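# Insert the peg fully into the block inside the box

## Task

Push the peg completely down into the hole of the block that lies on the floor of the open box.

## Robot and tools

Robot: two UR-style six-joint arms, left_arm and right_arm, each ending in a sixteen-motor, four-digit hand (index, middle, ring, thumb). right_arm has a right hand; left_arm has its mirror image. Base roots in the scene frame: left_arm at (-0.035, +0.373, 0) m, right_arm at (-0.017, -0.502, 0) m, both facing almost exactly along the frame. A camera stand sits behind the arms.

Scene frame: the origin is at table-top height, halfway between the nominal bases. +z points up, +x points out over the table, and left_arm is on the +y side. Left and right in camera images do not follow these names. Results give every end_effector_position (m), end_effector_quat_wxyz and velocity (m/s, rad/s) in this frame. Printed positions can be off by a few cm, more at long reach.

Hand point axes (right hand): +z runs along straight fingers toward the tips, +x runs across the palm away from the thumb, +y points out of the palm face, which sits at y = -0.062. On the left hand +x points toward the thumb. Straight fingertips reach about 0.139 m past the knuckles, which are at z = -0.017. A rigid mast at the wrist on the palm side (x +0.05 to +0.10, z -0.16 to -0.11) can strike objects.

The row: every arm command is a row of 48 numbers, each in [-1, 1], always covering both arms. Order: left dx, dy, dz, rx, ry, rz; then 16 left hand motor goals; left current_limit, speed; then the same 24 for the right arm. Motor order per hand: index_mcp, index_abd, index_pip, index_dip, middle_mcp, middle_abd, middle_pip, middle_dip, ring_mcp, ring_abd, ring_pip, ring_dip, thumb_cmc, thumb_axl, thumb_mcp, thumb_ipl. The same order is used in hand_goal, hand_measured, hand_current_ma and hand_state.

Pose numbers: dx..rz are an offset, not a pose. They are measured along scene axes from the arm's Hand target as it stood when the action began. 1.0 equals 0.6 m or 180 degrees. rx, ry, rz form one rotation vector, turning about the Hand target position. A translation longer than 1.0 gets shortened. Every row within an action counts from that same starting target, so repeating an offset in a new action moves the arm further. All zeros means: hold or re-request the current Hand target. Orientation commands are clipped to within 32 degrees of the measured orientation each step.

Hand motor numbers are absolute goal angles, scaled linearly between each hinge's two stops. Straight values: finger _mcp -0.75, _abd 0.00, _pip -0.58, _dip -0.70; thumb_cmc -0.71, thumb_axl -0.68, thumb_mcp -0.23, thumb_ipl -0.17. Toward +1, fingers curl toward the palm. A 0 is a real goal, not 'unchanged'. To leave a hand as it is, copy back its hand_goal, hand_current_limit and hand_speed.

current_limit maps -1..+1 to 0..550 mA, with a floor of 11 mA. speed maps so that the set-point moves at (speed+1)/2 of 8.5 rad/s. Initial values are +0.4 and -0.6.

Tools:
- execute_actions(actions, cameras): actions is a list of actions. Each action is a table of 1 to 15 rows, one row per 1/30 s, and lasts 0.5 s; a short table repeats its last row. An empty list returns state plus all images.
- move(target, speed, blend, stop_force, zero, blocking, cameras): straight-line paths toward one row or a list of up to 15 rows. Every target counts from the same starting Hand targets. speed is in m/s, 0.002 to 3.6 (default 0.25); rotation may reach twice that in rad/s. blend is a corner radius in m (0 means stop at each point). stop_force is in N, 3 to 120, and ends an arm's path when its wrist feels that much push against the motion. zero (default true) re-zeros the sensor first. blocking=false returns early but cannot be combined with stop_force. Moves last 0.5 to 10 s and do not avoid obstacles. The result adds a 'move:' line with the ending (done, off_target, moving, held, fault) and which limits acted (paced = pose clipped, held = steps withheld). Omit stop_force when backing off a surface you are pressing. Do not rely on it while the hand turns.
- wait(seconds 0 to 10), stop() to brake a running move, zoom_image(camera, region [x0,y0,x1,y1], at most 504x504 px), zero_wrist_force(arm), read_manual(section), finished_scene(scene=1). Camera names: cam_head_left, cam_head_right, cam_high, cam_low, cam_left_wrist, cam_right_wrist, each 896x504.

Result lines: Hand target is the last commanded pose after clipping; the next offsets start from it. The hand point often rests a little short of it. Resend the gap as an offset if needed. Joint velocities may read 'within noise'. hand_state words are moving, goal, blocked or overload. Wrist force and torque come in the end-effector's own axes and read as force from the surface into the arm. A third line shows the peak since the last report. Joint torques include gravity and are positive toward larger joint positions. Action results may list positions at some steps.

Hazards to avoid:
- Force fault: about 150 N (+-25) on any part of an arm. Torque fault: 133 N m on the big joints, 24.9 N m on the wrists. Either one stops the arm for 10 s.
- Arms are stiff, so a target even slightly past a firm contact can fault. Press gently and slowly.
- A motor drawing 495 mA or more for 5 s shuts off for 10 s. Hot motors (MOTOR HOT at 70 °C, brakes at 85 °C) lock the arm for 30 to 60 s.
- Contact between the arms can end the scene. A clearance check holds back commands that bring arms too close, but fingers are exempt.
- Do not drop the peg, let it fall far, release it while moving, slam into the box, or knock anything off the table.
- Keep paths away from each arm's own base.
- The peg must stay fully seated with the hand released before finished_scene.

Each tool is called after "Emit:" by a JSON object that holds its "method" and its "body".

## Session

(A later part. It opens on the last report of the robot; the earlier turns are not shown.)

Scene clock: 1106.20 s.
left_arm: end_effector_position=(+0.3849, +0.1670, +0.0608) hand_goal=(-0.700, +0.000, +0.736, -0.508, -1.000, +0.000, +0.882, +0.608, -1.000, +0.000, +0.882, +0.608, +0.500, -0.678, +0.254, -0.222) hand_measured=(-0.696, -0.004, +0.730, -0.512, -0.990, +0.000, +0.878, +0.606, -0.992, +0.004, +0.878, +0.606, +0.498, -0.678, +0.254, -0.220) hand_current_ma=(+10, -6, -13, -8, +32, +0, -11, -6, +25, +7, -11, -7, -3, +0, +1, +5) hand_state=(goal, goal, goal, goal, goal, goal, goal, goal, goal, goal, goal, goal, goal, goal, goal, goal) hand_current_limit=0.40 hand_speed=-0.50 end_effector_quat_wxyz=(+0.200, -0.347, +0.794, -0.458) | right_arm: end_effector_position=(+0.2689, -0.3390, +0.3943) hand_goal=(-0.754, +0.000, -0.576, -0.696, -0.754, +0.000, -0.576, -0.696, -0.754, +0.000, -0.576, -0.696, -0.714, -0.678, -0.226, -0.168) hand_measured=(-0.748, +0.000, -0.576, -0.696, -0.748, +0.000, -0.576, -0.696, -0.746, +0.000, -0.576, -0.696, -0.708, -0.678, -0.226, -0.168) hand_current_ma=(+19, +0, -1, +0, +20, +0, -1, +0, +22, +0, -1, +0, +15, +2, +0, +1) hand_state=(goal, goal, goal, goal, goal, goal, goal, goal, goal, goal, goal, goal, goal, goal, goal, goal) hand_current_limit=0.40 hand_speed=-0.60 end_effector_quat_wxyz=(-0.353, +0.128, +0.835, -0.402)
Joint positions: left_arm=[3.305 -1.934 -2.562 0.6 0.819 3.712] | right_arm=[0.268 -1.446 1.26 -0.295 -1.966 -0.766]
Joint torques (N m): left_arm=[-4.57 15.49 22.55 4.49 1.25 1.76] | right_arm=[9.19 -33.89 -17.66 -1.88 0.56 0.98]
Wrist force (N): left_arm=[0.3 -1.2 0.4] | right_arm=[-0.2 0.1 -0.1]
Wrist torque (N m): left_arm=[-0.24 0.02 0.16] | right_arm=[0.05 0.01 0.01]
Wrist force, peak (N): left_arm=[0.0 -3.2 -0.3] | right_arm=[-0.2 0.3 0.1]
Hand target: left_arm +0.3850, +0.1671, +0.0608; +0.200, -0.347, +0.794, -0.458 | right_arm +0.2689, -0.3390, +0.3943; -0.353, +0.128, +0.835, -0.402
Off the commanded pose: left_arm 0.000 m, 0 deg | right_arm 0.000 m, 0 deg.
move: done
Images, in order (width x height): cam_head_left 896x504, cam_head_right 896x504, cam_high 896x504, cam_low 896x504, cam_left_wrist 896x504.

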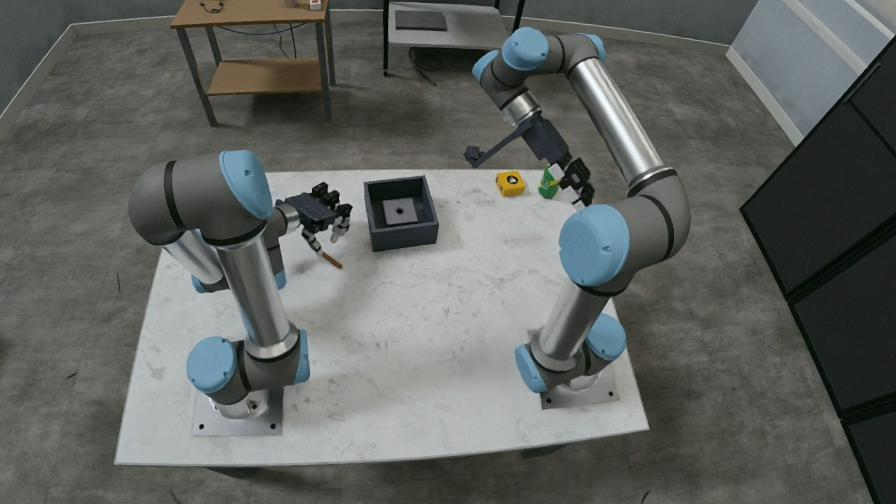

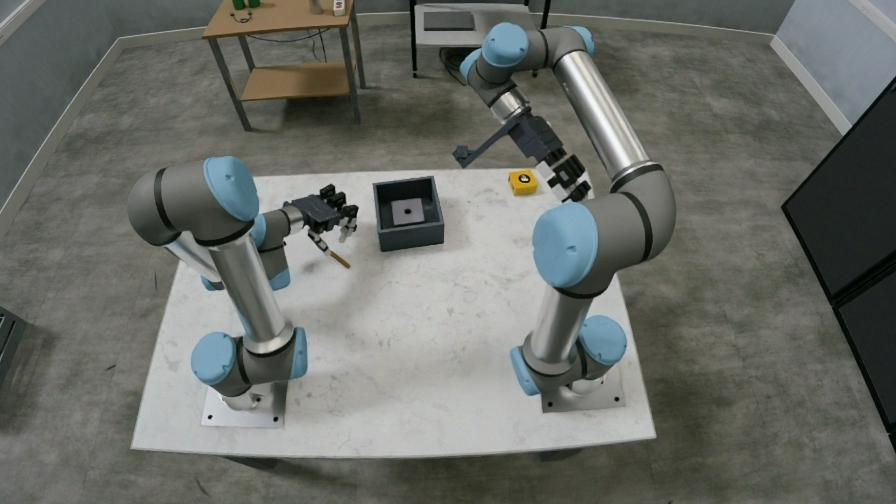

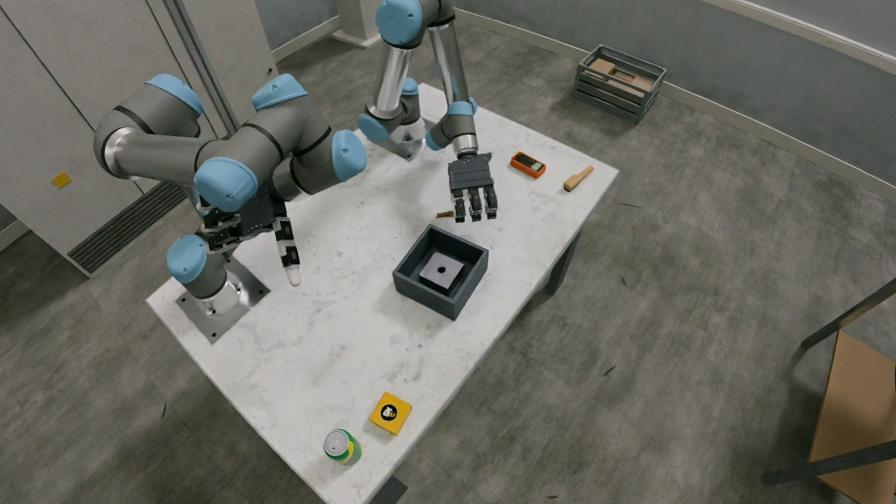

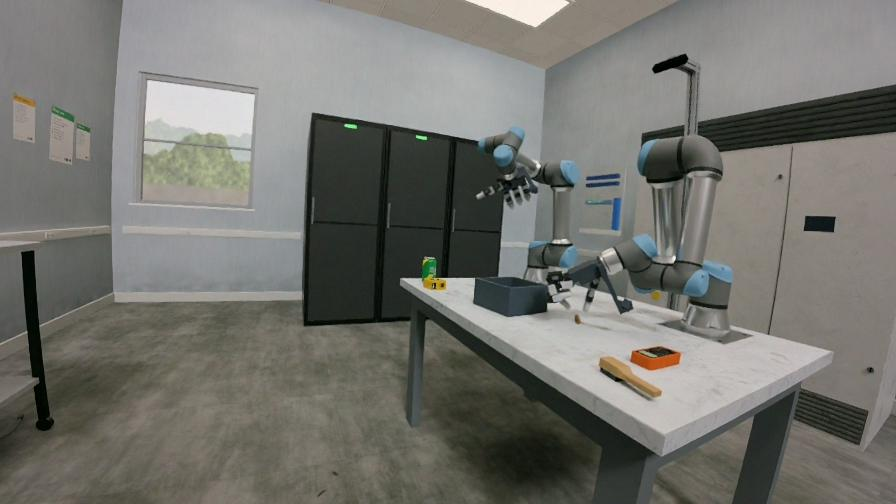

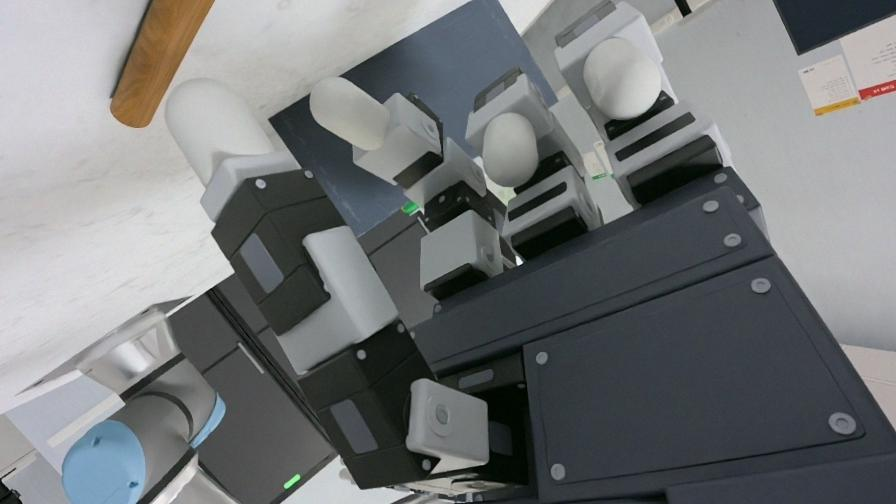

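Emit:
{"method": "move", "body": {"target": [-0.0067,0.005,-0.045,0,0,0,-0.699,0,0.737,-0.507,-1,0,0.883,0.609,-1,0,0.883,0.609,0.5,-0.677,0.255,-0.222,0.4,-0.5,0,0,0,0,0,0,-0.754,0,-0.576,-0.696,-0.754,0,-0.576,-0.696,-0.754,0,-0.576,-0.696,-0.714,-0.678,-0.226,-0.168,0.4,-0.6], "speed": 0.08}}

Emit:
{"method": "move", "body": {"target": [0,0,-0.034,0,0,0,-0.699,0,0.737,-0.507,-1,0,0.883,0.609,-1,0,0.883,0.609,0.5,-0.677,0.255,-0.222,0.4,-0.5,0,0,0,0,0,0,-0.754,0,-0.576,-0.696,-0.754,0,-0.576,-0.696,-0.754,0,-0.576,-0.696,-0.714,-0.678,-0.226,-0.168,0.4,-0.6], "speed": 0.01, "stop_force": 3, "cameras": ["cam_head_right","cam_low","cam_left_wrist"]}}

Emit:
{"method": "zoom_image", "body": {"camera": "cam_head_right", "region": [300, 200, 400, 280]}}

Emit:
{"method": "zoom_image", "body": {"camera": "cam_low", "region": [530, 240, 630, 340]}}

Emit:
{"method": "zoom_image", "body": {"camera": "cam_left_wrist", "region": [120, 0, 440, 240]}}

Scene clock: 1126.67 s.
left_arm: end_effector_position=(+0.3808, +0.1701, +0.0338) hand_goal=(-0.700, +0.000, +0.736, -0.508, -1.000, +0.000, +0.882, +0.608, -1.000, +0.000, +0.882, +0.608, +0.500, -0.678, +0.254, -0.222) hand_measured=(-0.696, -0.004, +0.730, -0.512, -0.990, +0.000, +0.878, +0.606, -0.992, +0.004, +0.878, +0.606, +0.498, -0.678, +0.254, -0.220) hand_current_ma=(+10, -6, -13, -8, +32, +0, -11, -6, +25, +7, -11, -7, -3, +0, +1, +5) hand_state=(goal, goal, goal, goal, goal, goal, goal, goal, goal, goal, goal, goal, goal, goal, goal, goal) hand_current_limit=0.40 hand_speed=-0.50 end_effector_quat_wxyz=(+0.200, -0.347, +0.794, -0.458) | right_arm: end_effector_position=(+0.2689, -0.3390, +0.3943) hand_goal=(-0.754, +0.000, -0.576, -0.696, -0.754, +0.000, -0.576, -0.696, -0.754, +0.000, -0.576, -0.696, -0.714, -0.678, -0.226, -0.168) hand_measured=(-0.748, +0.000, -0.576, -0.696, -0.748, +0.000, -0.576, -0.696, -0.746, +0.000, -0.576, -0.696, -0.708, -0.678, -0.226, -0.168) hand_current_ma=(+19, +0, -1, +0, +20, +0, -1, +0, +22, +0, -1, +0, +15, +2, +0, +1) hand_state=(goal, goal, goal, goal, goal, goal, goal, goal, goal, goal, goal, goal, goal, goal, goal, goal) hand_current_limit=0.40 hand_speed=-0.60 end_effector_quat_wxyz=(-0.353, +0.128, +0.835, -0.402)
Joint positions: left_arm=[3.317 -2.044 -2.577 0.717 0.81 3.723] | right_arm=[0.268 -1.446 1.26 -0.295 -1.966 -0.766]
Joint torques (N m): left_arm=[-5.94 17.13 20.97 4.07 0.93 -1.91] | right_arm=[8.99 -32.46 -17.69 -1.68 0.71 1.1]
Wrist force (N): left_arm=[0.1 -0.8 0.6] | right_arm=[0.0 0.1 0.0]
Wrist torque (N m): left_arm=[-0.20 0.05 0.10] | right_arm=[0.05 -0.02 0.03]
Wrist force, peak (N): left_arm=[0.4 -1.9 0.3] | right_arm=[-0.2 0.3 0.1]
Hand target: left_arm +0.3809, +0.1701, +0.0338; +0.200, -0.347, +0.794, -0.458 | right_arm +0.2689, -0.3390, +0.3943; -0.353, +0.128, +0.835, -0.402
Off the commanded pose: left_arm 0.000 m, 0 deg | right_arm 0.000 m, 0 deg.
move: done

Scene clock: 1128.60 s.
left_arm: end_effector_position=(+0.3810, +0.1701, +0.0223) hand_goal=(-0.700, +0.000, +0.736, -0.508, -1.000, +0.000, +0.882, +0.608, -1.000, +0.000, +0.882, +0.608, +0.500, -0.678, +0.254, -0.222) hand_measured=(-0.696, -0.004, +0.730, -0.512, -0.990, +0.000, +0.878, +0.606, -0.992, +0.004, +0.878, +0.606, +0.498, -0.678, +0.256, -0.220) hand_current_ma=(+10, -6, -13, -8, +32, +0, -11, -6, +25, +7, -11, -7, -3, +0, +3, +3) hand_state=(goal, goal, goal, goal, goal, goal, goal, goal, goal, goal, goal, goal, goal, goal, goal, goal) hand_current_limit=0.40 hand_speed=-0.50 end_effector_quat_wxyz=(+0.200, -0.347, +0.794, -0.458) | right_arm: end_effector_position=(+0.2689, -0.3390, +0.3943) hand_goal=(-0.754, +0.000, -0.576, -0.696, -0.754, +0.000, -0.576, -0.696, -0.754, +0.000, -0.576, -0.696, -0.714, -0.678, -0.226, -0.168) hand_measured=(-0.748, +0.000, -0.576, -0.696, -0.748, +0.000, -0.576, -0.696, -0.746, +0.000, -0.576, -0.696, -0.708, -0.678, -0.226, -0.168) hand_current_ma=(+19, +0, -1, +0, +20, +0, -1, +0, +22, +0, -1, +0, +15, +2, +0, +1) hand_state=(goal, goal, goal, goal, goal, goal, goal, goal, goal, goal, goal, goal, goal, goal, goal, goal) hand_current_limit=0.40 hand_speed=-0.60 end_effector_quat_wxyz=(-0.353, +0.128, +0.835, -0.402)
Joint positions: left_arm=[3.317 -2.095 -2.574 0.765 0.81 3.723] | right_arm=[0.268 -1.446 1.26 -0.295 -1.966 -0.766]
Joint torques (N m): left_arm=[-6.42 28.77 -5.18 4.16 1.11 0.38] | right_arm=[7.25 -32.29 -17.77 -1.62 0.86 0.85]
Wrist force (N): left_arm=[0.0 -2.9 -0.9] | right_arm=[0.1 0.0 0.0]
Wrist torque (N m): left_arm=[-0.35 0.08 0.08] | right_arm=[0.03 -0.03 0.03]
Wrist force, peak (N): left_arm=[-0.1 -8.4 -4.7] | right_arm=[-0.3 0.3 -0.2]
Hand target: left_arm +0.3809, +0.1701, +0.0223; +0.200, -0.347, +0.794, -0.458 (not the last commanded pose) | right_arm +0.2689, -0.3390, +0.3943; -0.353, +0.128, +0.835, -0.402
Off the commanded pose: left_arm 0.009 m, 0 deg | right_arm 0.000 m, 0 deg.
move: contact (left_arm)
Images, in order (width x height): cam_head_right 896x504, cam_low 896x504, cam_left_wrist 896x504.

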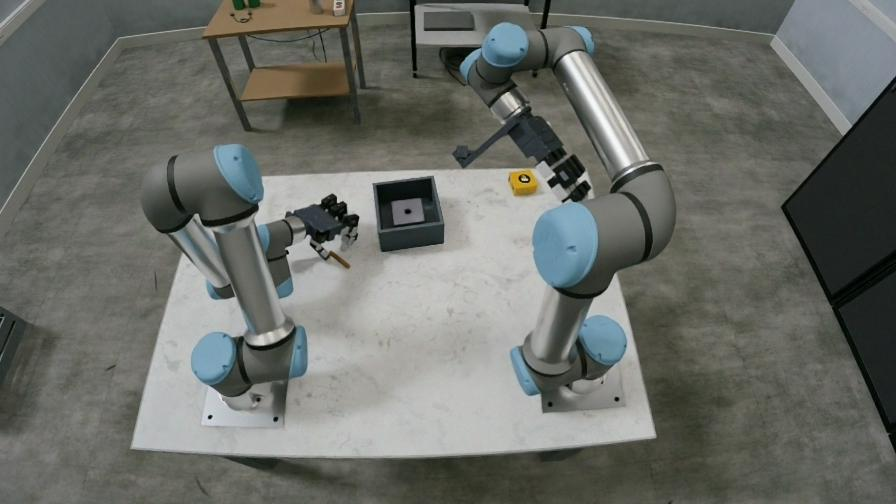

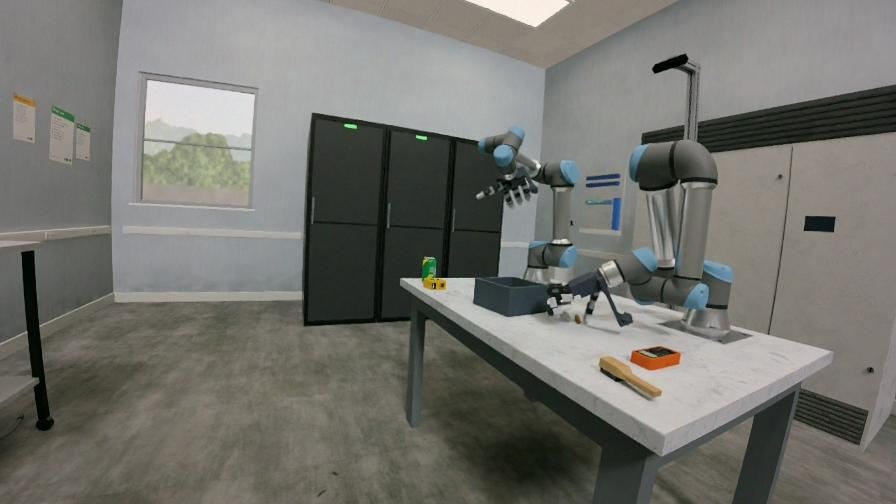

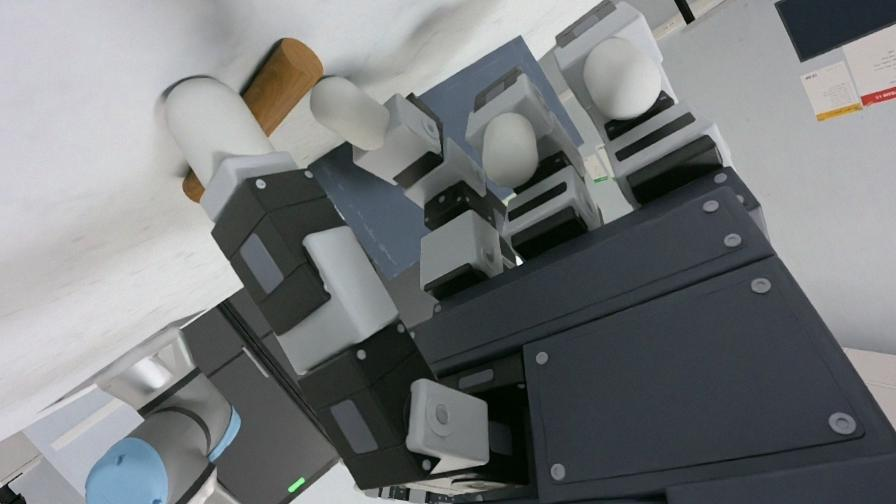

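Scaled by 5.040 from the camera's 896x504 image, which has a finer 1280x720 frame.

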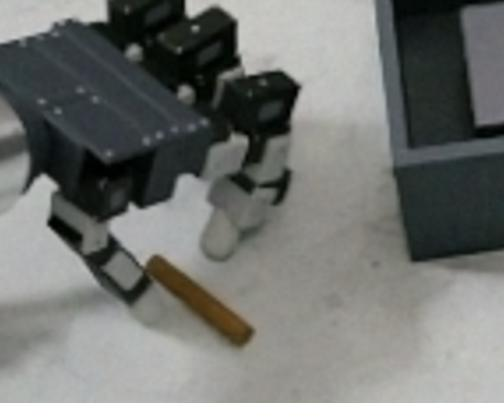

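Scaled by 5.040 from the camera's 896x504 image, which has a finer 1280x720 frame.

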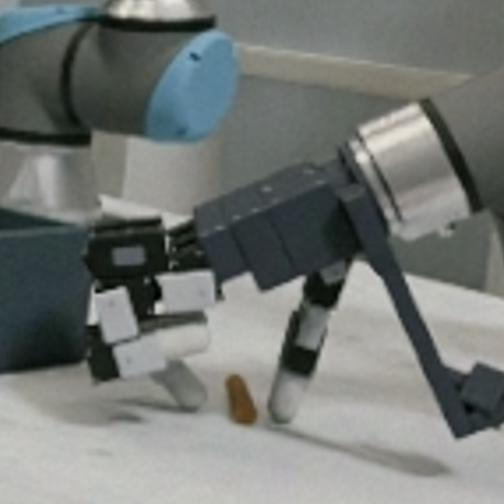

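Scaled by 1.575 from the camera's 896x504 image, which has a finer 1280x720 frame.

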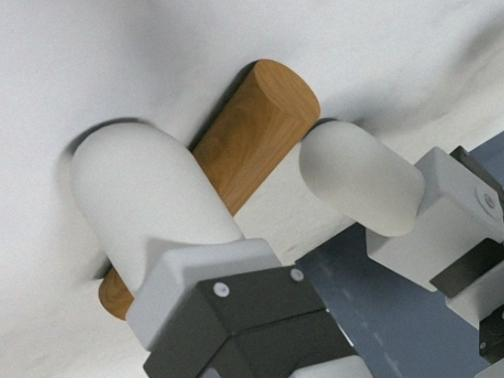

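Emit:
{"method": "move", "body": {"target": [[0,0,-0.003,0,0,0,-0.62,0,0.737,-0.507,-1,0,0.883,0.609,-1,0,0.883,0.609,0.5,-0.677,0.315,-0.222,0.4,-0.85,0,0,0,0,0,0,-0.754,0,-0.576,-0.696,-0.754,0,-0.576,-0.696,-0.754,0,-0.576,-0.696,-0.714,-0.678,-0.226,-0.168,0.4,-0.6],[0,0,-0.0062,0,0,0,-0.575,0,0.737,-0.507,-1,0,0.883,0.609,-1,0,0.883,0.609,0.5,-0.677,0.345,-0.222,0.4,-0.85,0,0,0,0,0,0,-0.754,0,-0.576,-0.696,-0.754,0,-0.576,-0.696,-0.754,0,-0.576,-0.696,-0.714,-0.678,-0.226,-0.168,0.4,-0.6],[0,0,-0.0065,0,0,0,-0.48,0,0.737,-0.507,-1,0,0.883,0.609,-1,0,0.883,0.609,0.5,-0.677,0.43,-0.222,0.4,-0.85,0,0,0,0,0,0,-0.754,0,-0.576,-0.696,-0.754,0,-0.576,-0.696,-0.754,0,-0.576,-0.696,-0.714,-0.678,-0.226,-0.168,0.4,-0.6]], "speed": 0.01, "cameras": ["cam_head_right","cam_low","cam_left_wrist"]}}

Emit:
{"method": "zoom_image", "body": {"camera": "cam_low", "region": [530, 240, 630, 340]}}

Emit:
{"method": "zoom_image", "body": {"camera": "cam_left_wrist", "region": [120, 0, 440, 240]}}

Scene clock: 1144.67 s.
left_arm: end_effector_position=(+0.3809, +0.1701, +0.0183) hand_goal=(-0.480, +0.000, +0.736, -0.508, -1.000, +0.000, +0.882, +0.608, -1.000, +0.000, +0.882, +0.608, +0.500, -0.678, +0.430, -0.222) hand_measured=(-0.484, -0.004, +0.736, -0.506, -0.990, +0.000, +0.878, +0.606, -0.992, +0.004, +0.878, +0.606, +0.496, -0.678, +0.386, -0.422) hand_current_ma=(-11, -6, -1, +4, +32, +0, -11, -6, +25, +7, -11, -7, -13, -1, -216, -385) hand_state=(goal, goal, goal, goal, goal, goal, goal, goal, goal, goal, goal, goal, goal, goal, blocked, blocked) hand_current_limit=0.40 hand_speed=-0.85 end_effector_quat_wxyz=(+0.200, -0.347, +0.794, -0.458) | right_arm: end_effector_position=(+0.2689, -0.3390, +0.3943) hand_goal=(-0.754, +0.000, -0.576, -0.696, -0.754, +0.000, -0.576, -0.696, -0.754, +0.000, -0.576, -0.696, -0.714, -0.678, -0.226, -0.168) hand_measured=(-0.748, +0.000, -0.576, -0.696, -0.748, +0.000, -0.576, -0.696, -0.746, +0.000, -0.576, -0.696, -0.708, -0.678, -0.226, -0.168) hand_current_ma=(+19, +0, -1, +0, +20, +0, -1, +0, +22, +0, -1, +0, +15, +2, +0, +1) hand_state=(goal, goal, goal, goal, goal, goal, goal, goal, goal, goal, goal, goal, goal, goal, goal, goal) hand_current_limit=0.40 hand_speed=-0.60 end_effector_quat_wxyz=(-0.353, +0.128, +0.835, -0.402)
Joint positions: left_arm=[3.317 -2.112 -2.573 0.781 0.81 3.723] | right_arm=[0.268 -1.446 1.26 -0.295 -1.966 -0.766]
Joint torques (N m): left_arm=[-0.2 12.05 -2.05 -2.27 2.29 1.3] | right_arm=[9.08 -33.75 -17.47 -1.33 0.71 1.2]
Wrist force (N): left_arm=[-2.4 -36.3 -28.1] | right_arm=[-0.1 0.1 -0.1]
Wrist torque (N m): left_arm=[-2.44 0.74 -0.40] | right_arm=[0.05 -0.01 0.03]
Wrist force, peak (N): left_arm=[-5.7 -78.3 -60.4] | right_arm=[-0.2 0.3 -0.2]
Hand target: left_arm +0.3809, +0.1701, +0.0184; +0.200, -0.347, +0.794, -0.458 | right_arm +0.2689, -0.3390, +0.3943; -0.353, +0.128, +0.835, -0.402
Off the commanded pose: left_arm 0.000 m, 0 deg | right_arm 0.000 m, 0 deg.
move: done
Images, in order (width x height): cam_head_right 896x504, cam_low 896x504, cam_left_wrist 896x504.

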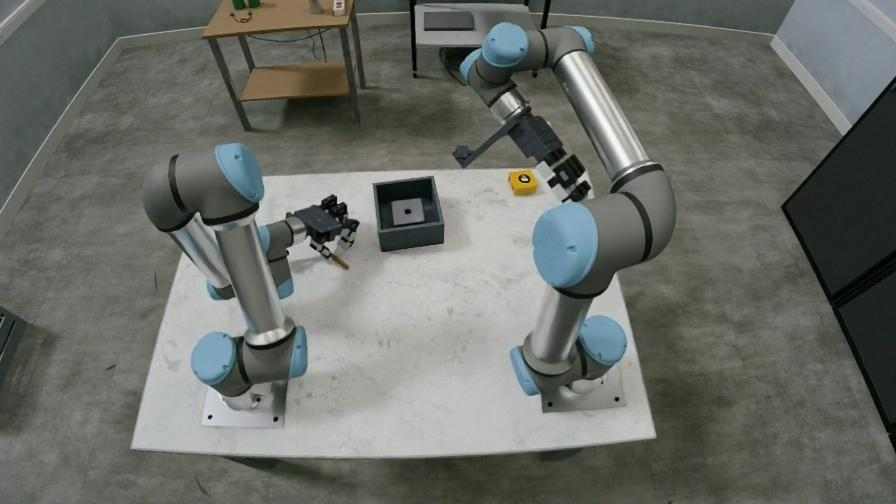

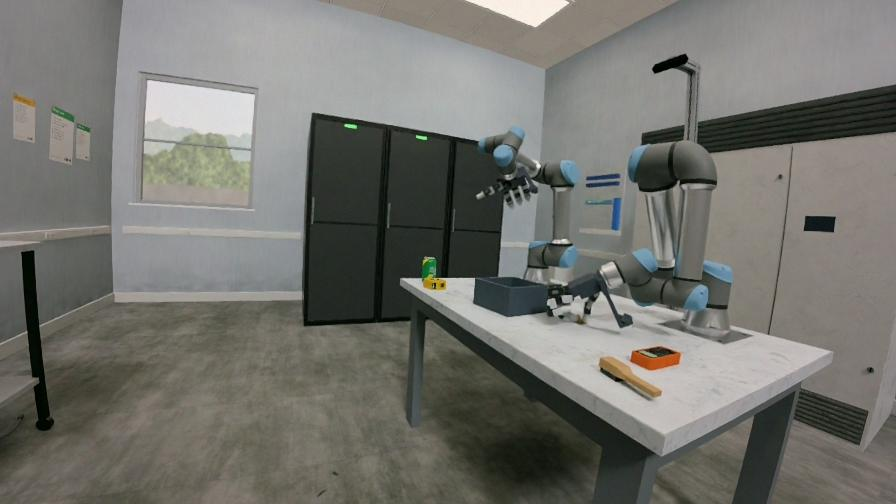

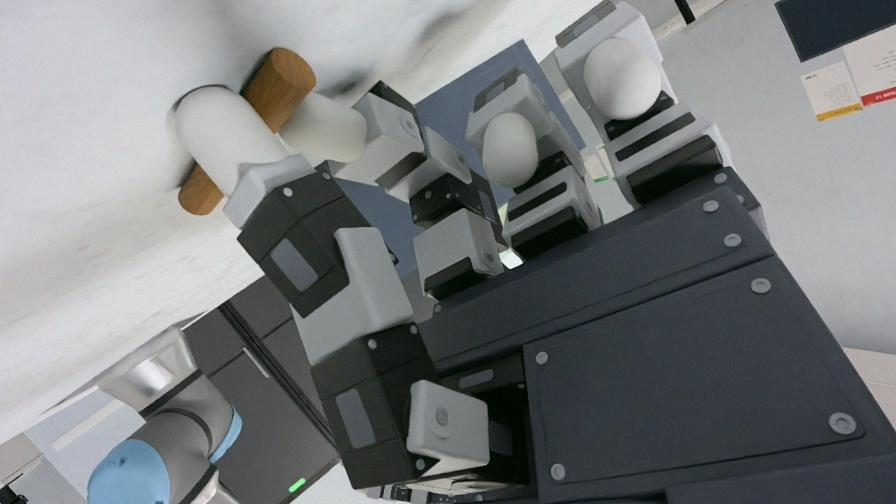

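Scaled by 5.040 from the camera's 896x504 image, which has a finer 1280x720 frame.

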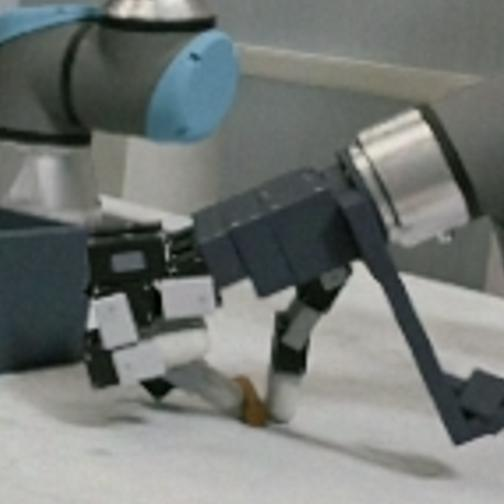

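Scaled by 1.575 from the camera's 896x504 image, which has a finer 1280x720 frame.

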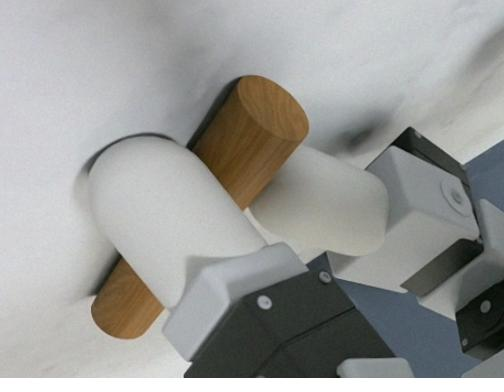

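Emit:
{"method": "move", "body": {"target": [0,0,0.006,0,0,0,-0.48,0,0.737,-0.507,-1,0,0.883,0.609,-1,0,0.883,0.609,0.5,-0.677,0.43,-0.222,0.4,-0.85,0,0,0,0,0,0,-0.754,0,-0.576,-0.696,-0.754,0,-0.576,-0.696,-0.754,0,-0.576,-0.696,-0.714,-0.678,-0.226,-0.168,0.4,-0.6], "speed": 0.02, "cameras": ["cam_head_right","cam_low","cam_left_wrist"]}}

Emit:
{"method": "zoom_image", "body": {"camera": "cam_low", "region": [530, 240, 630, 340]}}

Emit:
{"method": "zoom_image", "body": {"camera": "cam_left_wrist", "region": [120, 0, 440, 240]}}

Scene clock: 1151.73 s.
left_arm: end_effector_position=(+0.3809, +0.1701, +0.0220) hand_goal=(-0.480, +0.000, +0.736, -0.508, -1.000, +0.000, +0.882, +0.608, -1.000, +0.000, +0.882, +0.608, +0.500, -0.678, +0.430, -0.222) hand_measured=(-0.536, -0.002, +0.694, -0.526, -0.990, +0.000, +0.878, +0.606, -0.992, +0.004, +0.878, +0.606, +0.502, -0.678, +0.374, -0.288) hand_current_ma=(-225, -6, -150, -57, +32, +0, -11, -6, +25, +7, -11, -7, +2, +0, -286, -354) hand_state=(blocked, goal, blocked, goal, goal, goal, goal, goal, goal, goal, goal, goal, goal, goal, blocked, blocked) hand_current_limit=0.40 hand_speed=-0.85 end_effector_quat_wxyz=(+0.200, -0.347, +0.794, -0.458) | right_arm: end_effector_position=(+0.2689, -0.3390, +0.3943) hand_goal=(-0.754, +0.000, -0.576, -0.696, -0.754, +0.000, -0.576, -0.696, -0.754, +0.000, -0.576, -0.696, -0.714, -0.678, -0.226, -0.168) hand_measured=(-0.748, +0.000, -0.576, -0.696, -0.748, +0.000, -0.576, -0.696, -0.746, +0.000, -0.576, -0.696, -0.708, -0.678, -0.226, -0.168) hand_current_ma=(+19, +0, -1, +0, +20, +0, -1, +0, +22, +0, -1, +0, +15, +2, +0, +1) hand_state=(goal, goal, goal, goal, goal, goal, goal, goal, goal, goal, goal, goal, goal, goal, goal, goal) hand_current_limit=0.40 hand_speed=-0.60 end_effector_quat_wxyz=(-0.353, +0.128, +0.835, -0.402)
Joint positions: left_arm=[3.317 -2.096 -2.574 0.767 0.81 3.723] | right_arm=[0.268 -1.446 1.26 -0.295 -1.966 -0.766]
Joint torques (N m): left_arm=[-0.27 17.61 -7.35 4.4 -0.36 0.27] | right_arm=[8.58 -32.56 -17.3 -1.7 0.64 0.81]
Wrist force (N): left_arm=[0.4 -1.8 -0.3] | right_arm=[-0.3 0.0 -0.2]
Wrist torque (N m): left_arm=[-0.24 0.01 0.14] | right_arm=[0.05 0.02 0.00]
Wrist force, peak (N): left_arm=[-2.4 -36.6 -28.4] | right_arm=[-0.1 0.4 -0.2]
Hand target: left_arm +0.3809, +0.1701, +0.0220; +0.200, -0.347, +0.794, -0.458 | right_arm +0.2689, -0.3390, +0.3943; -0.353, +0.128, +0.835, -0.402
Off the commanded pose: left_arm 0.000 m, 0 deg | right_arm 0.000 m, 0 deg.
move: done
Images, in order (width x height): cam_head_right 896x504, cam_low 896x504, cam_left_wrist 896x504.

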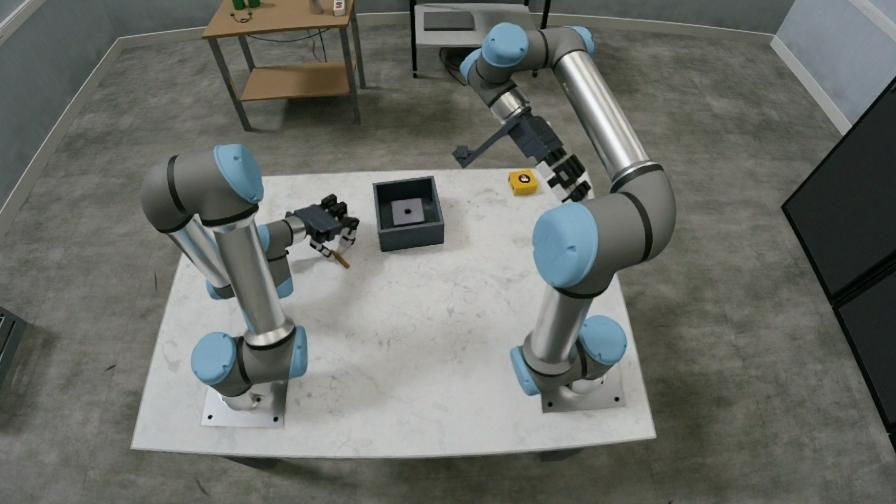

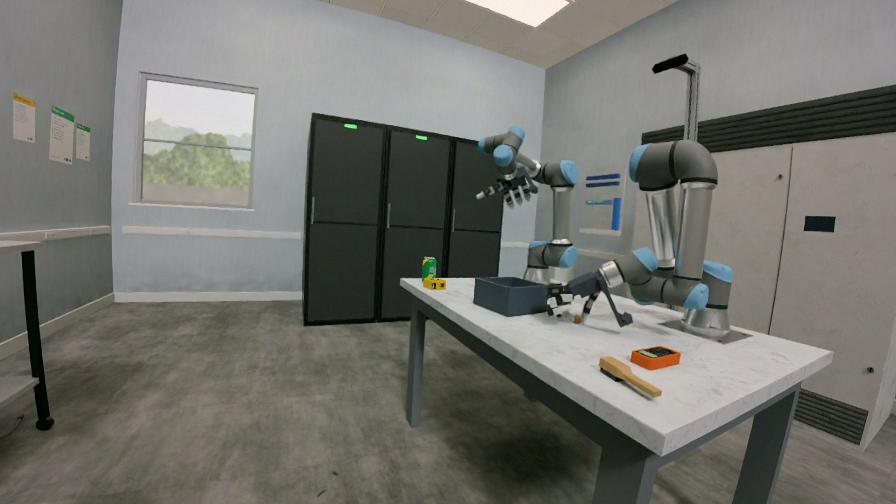

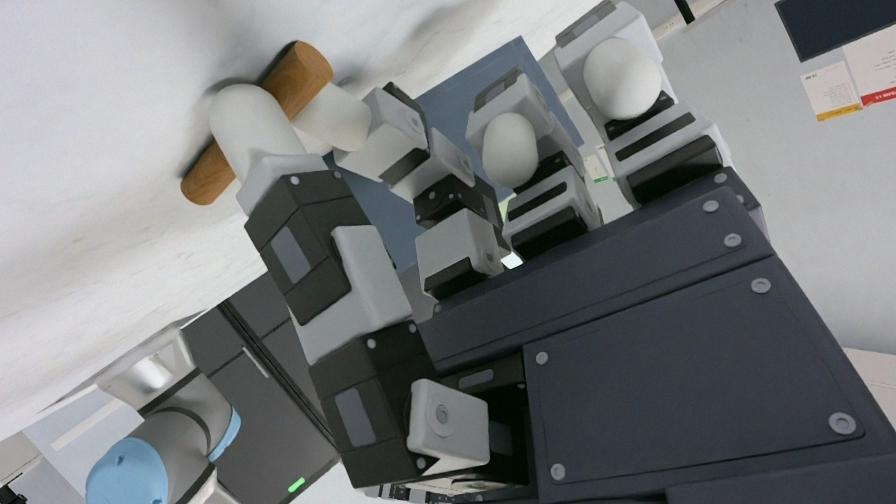

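Scaled by 5.040 from the camera's 896x504 image, which has a finer 1280x720 frame.

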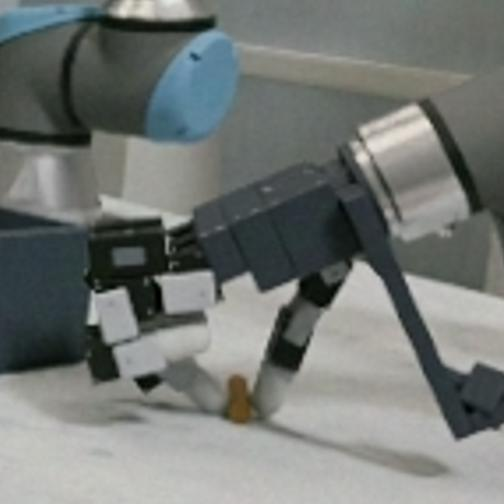

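Scaled by 1.575 from the camera's 896x504 image, which has a finer 1280x720 frame.

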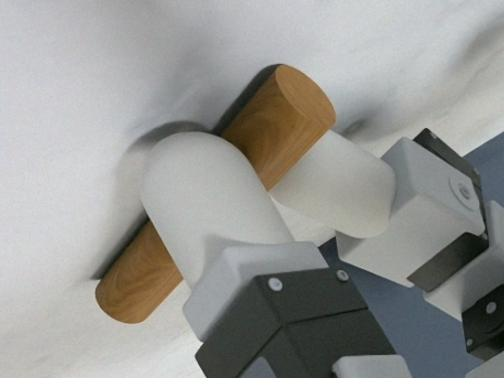

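Emit:
{"method": "move", "body": {"target": [[0,0,0,0,0,0,-0.45,0,0.76,-0.507,-1,0,0.883,0.609,-1,0,0.883,0.609,0.5,-0.677,0.46,-0.222,0.6,-0.9,0,0,0,0,0,0,-0.754,0,-0.576,-0.696,-0.754,0,-0.576,-0.696,-0.754,0,-0.576,-0.696,-0.714,-0.678,-0.226,-0.168,0.4,-0.6],[0,0,0.05,0,0,0,-0.45,0,0.76,-0.507,-1,0,0.883,0.609,-1,0,0.883,0.609,0.5,-0.677,0.46,-0.222,0.6,-0.9,0,0,0,0,0,0,-0.754,0,-0.576,-0.696,-0.754,0,-0.576,-0.696,-0.754,0,-0.576,-0.696,-0.714,-0.678,-0.226,-0.168,0.4,-0.6]], "speed": 0.03, "cameras": ["cam_head_right","cam_low","cam_left_wrist"]}}

Emit:
{"method": "zoom_image", "body": {"camera": "cam_low", "region": [530, 240, 630, 340]}}

Emit:
{"method": "zoom_image", "body": {"camera": "cam_left_wrist", "region": [120, 0, 440, 240]}}

Scene clock: 1159.67 s.
left_arm: end_effector_position=(+0.3808, +0.1700, +0.0519) hand_goal=(-0.450, +0.000, +0.760, -0.508, -1.000, +0.000, +0.882, +0.608, -1.000, +0.000, +0.882, +0.608, +0.500, -0.678, +0.460, -0.222) hand_measured=(-0.536, -0.002, +0.694, -0.530, -0.990, +0.000, +0.878, +0.606, -0.992, +0.004, +0.878, +0.606, +0.502, -0.678, +0.374, -0.286) hand_current_ma=(-370, -6, -253, -68, +32, +0, -11, -6, +25, +7, -11, -7, +2, +0, -440, -341) hand_state=(blocked, goal, blocked, blocked, goal, goal, goal, goal, goal, goal, goal, goal, goal, goal, blocked, blocked) hand_current_limit=0.60 hand_speed=-0.90 end_effector_quat_wxyz=(+0.200, -0.347, +0.794, -0.458) | right_arm: end_effector_position=(+0.2689, -0.3390, +0.3943) hand_goal=(-0.754, +0.000, -0.576, -0.696, -0.754, +0.000, -0.576, -0.696, -0.754, +0.000, -0.576, -0.696, -0.714, -0.678, -0.226, -0.168) hand_measured=(-0.748, +0.000, -0.576, -0.696, -0.748, +0.000, -0.576, -0.696, -0.746, +0.000, -0.576, -0.696, -0.708, -0.678, -0.226, -0.168) hand_current_ma=(+19, +0, -1, +0, +20, +0, -1, +0, +22, +0, -1, +0, +15, +2, +0, +1) hand_state=(goal, goal, goal, goal, goal, goal, goal, goal, goal, goal, goal, goal, goal, goal, goal, goal) hand_current_limit=0.40 hand_speed=-0.60 end_effector_quat_wxyz=(-0.353, +0.128, +0.835, -0.402)
Joint positions: left_arm=[3.317 -1.965 -2.578 0.639 0.81 3.723] | right_arm=[0.268 -1.446 1.26 -0.295 -1.966 -0.766]
Joint torques (N m): left_arm=[-2.3 16.01 21.89 4.42 -0.94 1.51] | right_arm=[7.9 -33.78 -16.4 -1.4 1.03 1]
Wrist force (N): left_arm=[0.4 -1.2 0.5] | right_arm=[-0.2 0.1 -0.2]
Wrist torque (N m): left_arm=[-0.25 0.01 0.17] | right_arm=[0.06 0.01 0.01]
Wrist force, peak (N): left_arm=[0.3 -2.4 -0.2] | right_arm=[-0.1 0.3 -0.3]
Hand target: left_arm +0.3809, +0.1701, +0.0520; +0.200, -0.347, +0.794, -0.458 | right_arm +0.2689, -0.3390, +0.3943; -0.353, +0.128, +0.835, -0.402
Off the commanded pose: left_arm 0.000 m, 0 deg | right_arm 0.000 m, 0 deg.
move: done
Images, in order (width x height): cam_head_right 896x504, cam_low 896x504, cam_left_wrist 896x504.

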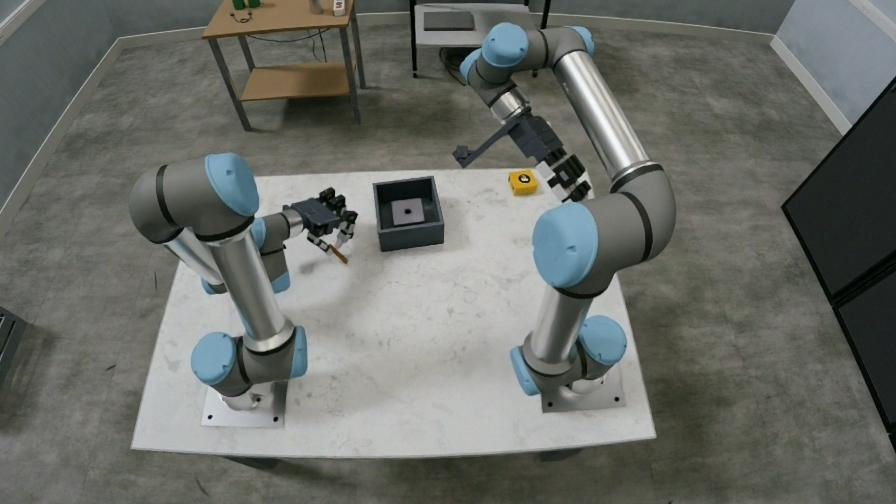

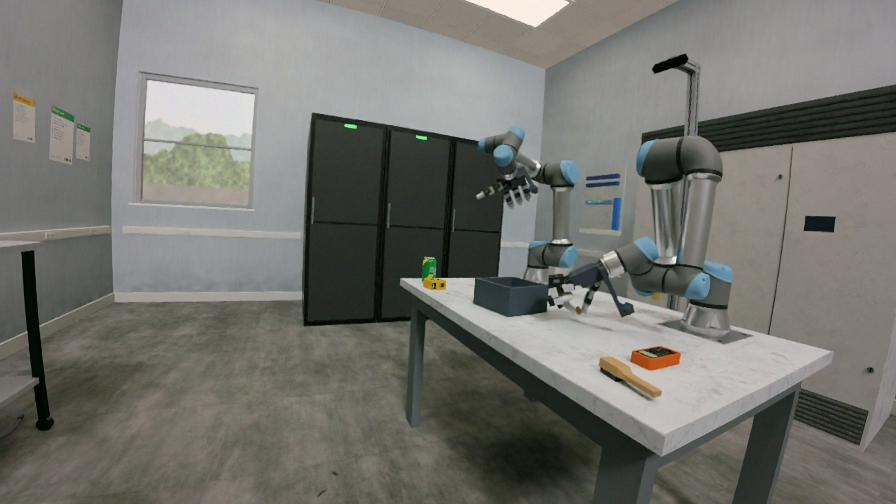

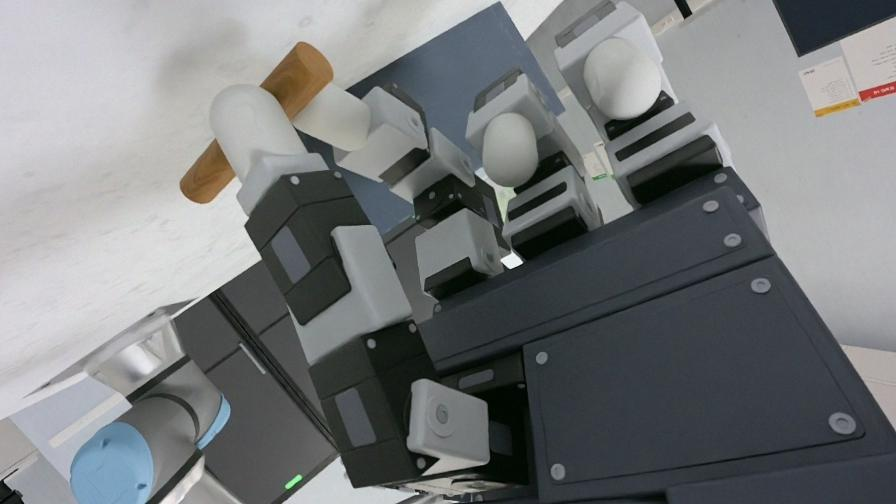

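Scaled by 5.040 from the camera's 896x504 image, which has a finer 1280x720 frame.

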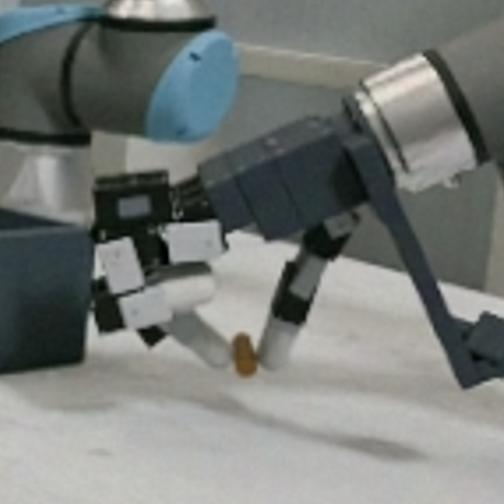

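Scaled by 1.575 from the camera's 896x504 image, which has a finer 1280x720 frame.

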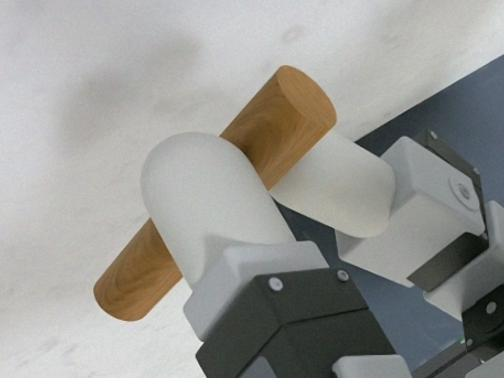

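Emit:
{"method": "move", "body": {"target": [[0.02,0,0.15,0.1,-0.093,0,-0.45,0,0.76,-0.507,-1,0,0.883,0.609,-1,0,0.883,0.609,0.5,-0.677,0.46,-0.222,0.6,-0.9,0,0,0,0,0,0,-0.754,0,-0.576,-0.696,-0.754,0,-0.576,-0.696,-0.754,0,-0.576,-0.696,-0.714,-0.678,-0.226,-0.168,0.4,-0.6],[0.1452,-0.1468,0.15,0.2037,-0.1889,0,-0.45,0,0.76,-0.507,-1,0,0.883,0.609,-1,0,0.883,0.609,0.5,-0.677,0.46,-0.222,0.6,-0.9,0,0,0,0,0,0,-0.754,0,-0.576,-0.696,-0.754,0,-0.576,-0.696,-0.754,0,-0.576,-0.696,-0.714,-0.678,-0.226,-0.168,0.4,-0.6]], "speed": 0.15, "blend": 0.02, "cameras": ["cam_low","cam_left_wrist"]}}

Emit:
{"method": "zoom_image", "body": {"camera": "cam_low", "region": [460, 200, 600, 340]}}

Scene clock: 1187.43 s.
left_arm: end_effector_position=(+0.4680, +0.0820, +0.1420) hand_goal=(-0.450, +0.000, +0.760, -0.508, -1.000, +0.000, +0.882, +0.608, -1.000, +0.000, +0.882, +0.608, +0.500, -0.678, +0.460, -0.222) hand_measured=(-0.536, -0.002, +0.694, -0.530, -0.990, +0.000, +0.878, +0.606, -0.992, +0.002, +0.878, +0.606, +0.500, -0.678, +0.374, -0.286) hand_current_ma=(-370, -6, -253, -70, +32, +0, -10, -6, +25, +5, -10, -7, +0, +0, -440, -339) hand_state=(blocked, goal, blocked, blocked, goal, goal, goal, goal, goal, goal, goal, goal, goal, goal, blocked, blocked) hand_current_limit=0.60 hand_speed=-0.90 end_effector_quat_wxyz=(+0.517, -0.121, +0.804, -0.269) | right_arm: end_effector_position=(+0.2689, -0.3390, +0.3943) hand_goal=(-0.754, +0.000, -0.576, -0.696, -0.754, +0.000, -0.576, -0.696, -0.754, +0.000, -0.576, -0.696, -0.714, -0.678, -0.226, -0.168) hand_measured=(-0.748, +0.000, -0.576, -0.696, -0.748, +0.000, -0.576, -0.696, -0.746, +0.000, -0.576, -0.696, -0.708, -0.678, -0.226, -0.168) hand_current_ma=(+19, +0, -1, +0, +20, +0, -1, +0, +22, +0, -1, +0, +15, +2, +0, +1) hand_state=(goal, goal, goal, goal, goal, goal, goal, goal, goal, goal, goal, goal, goal, goal, goal, goal) hand_current_limit=0.40 hand_speed=-0.60 end_effector_quat_wxyz=(-0.353, +0.128, +0.835, -0.402)
Joint positions: left_arm=[2.724 -2.038 -2.241 0.809 1.654 4.055] | right_arm=[0.268 -1.446 1.26 -0.295 -1.966 -0.766]
Joint torques (N m): left_arm=[-1.74 25.87 7.99 2.11 0.56 0.31] | right_arm=[8.48 -32.68 -18.64 -1.47 0.36 1.07]
Wrist force (N): left_arm=[0.6 -0.5 0.1] | right_arm=[-0.1 0.0 -0.1]
Wrist torque (N m): left_arm=[-0.07 0.11 0.17] | right_arm=[0.04 -0.02 0.02]
Wrist force, peak (N): left_arm=[0.5 -1.4 0.6] | right_arm=[-0.3 0.2 -0.3]
Hand target: left_arm +0.4681, +0.0820, +0.1420; +0.517, -0.121, +0.804, -0.269 | right_arm +0.2689, -0.3390, +0.3943; -0.353, +0.128, +0.835, -0.402
Off the commanded pose: left_arm 0.000 m, 0 deg | right_arm 0.000 m, 0 deg.
move: done
Images, in order (width x height): cam_low 896x504, cam_left_wrist 896x504.

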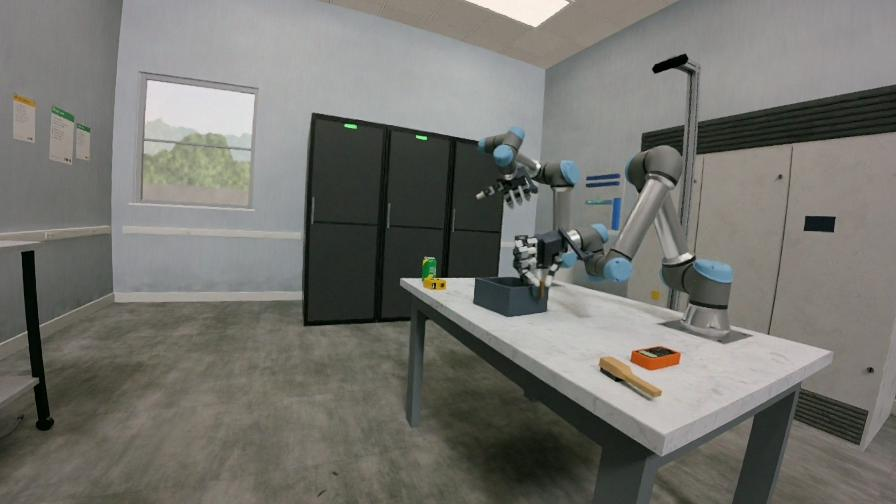

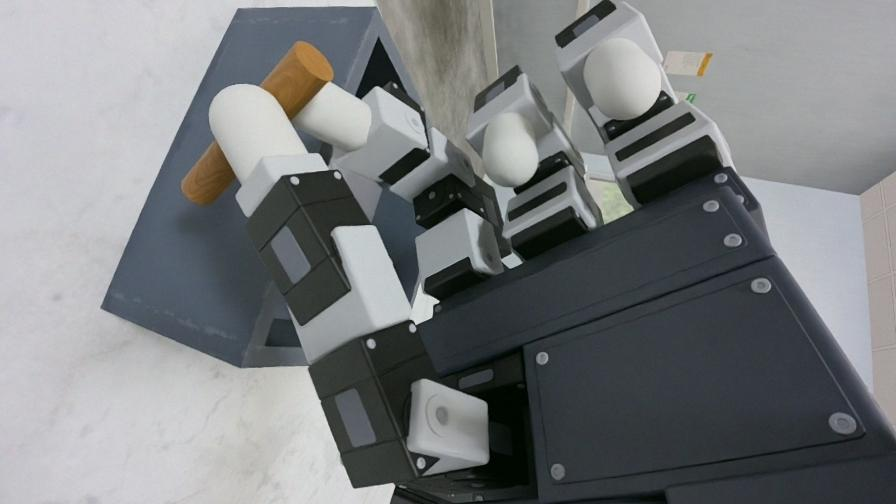

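Scaled by 3.600 from the camera's 896x504 image, which has a finer 1280x720 frame.

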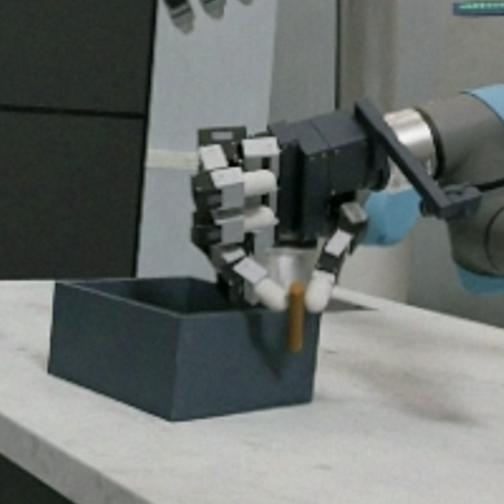

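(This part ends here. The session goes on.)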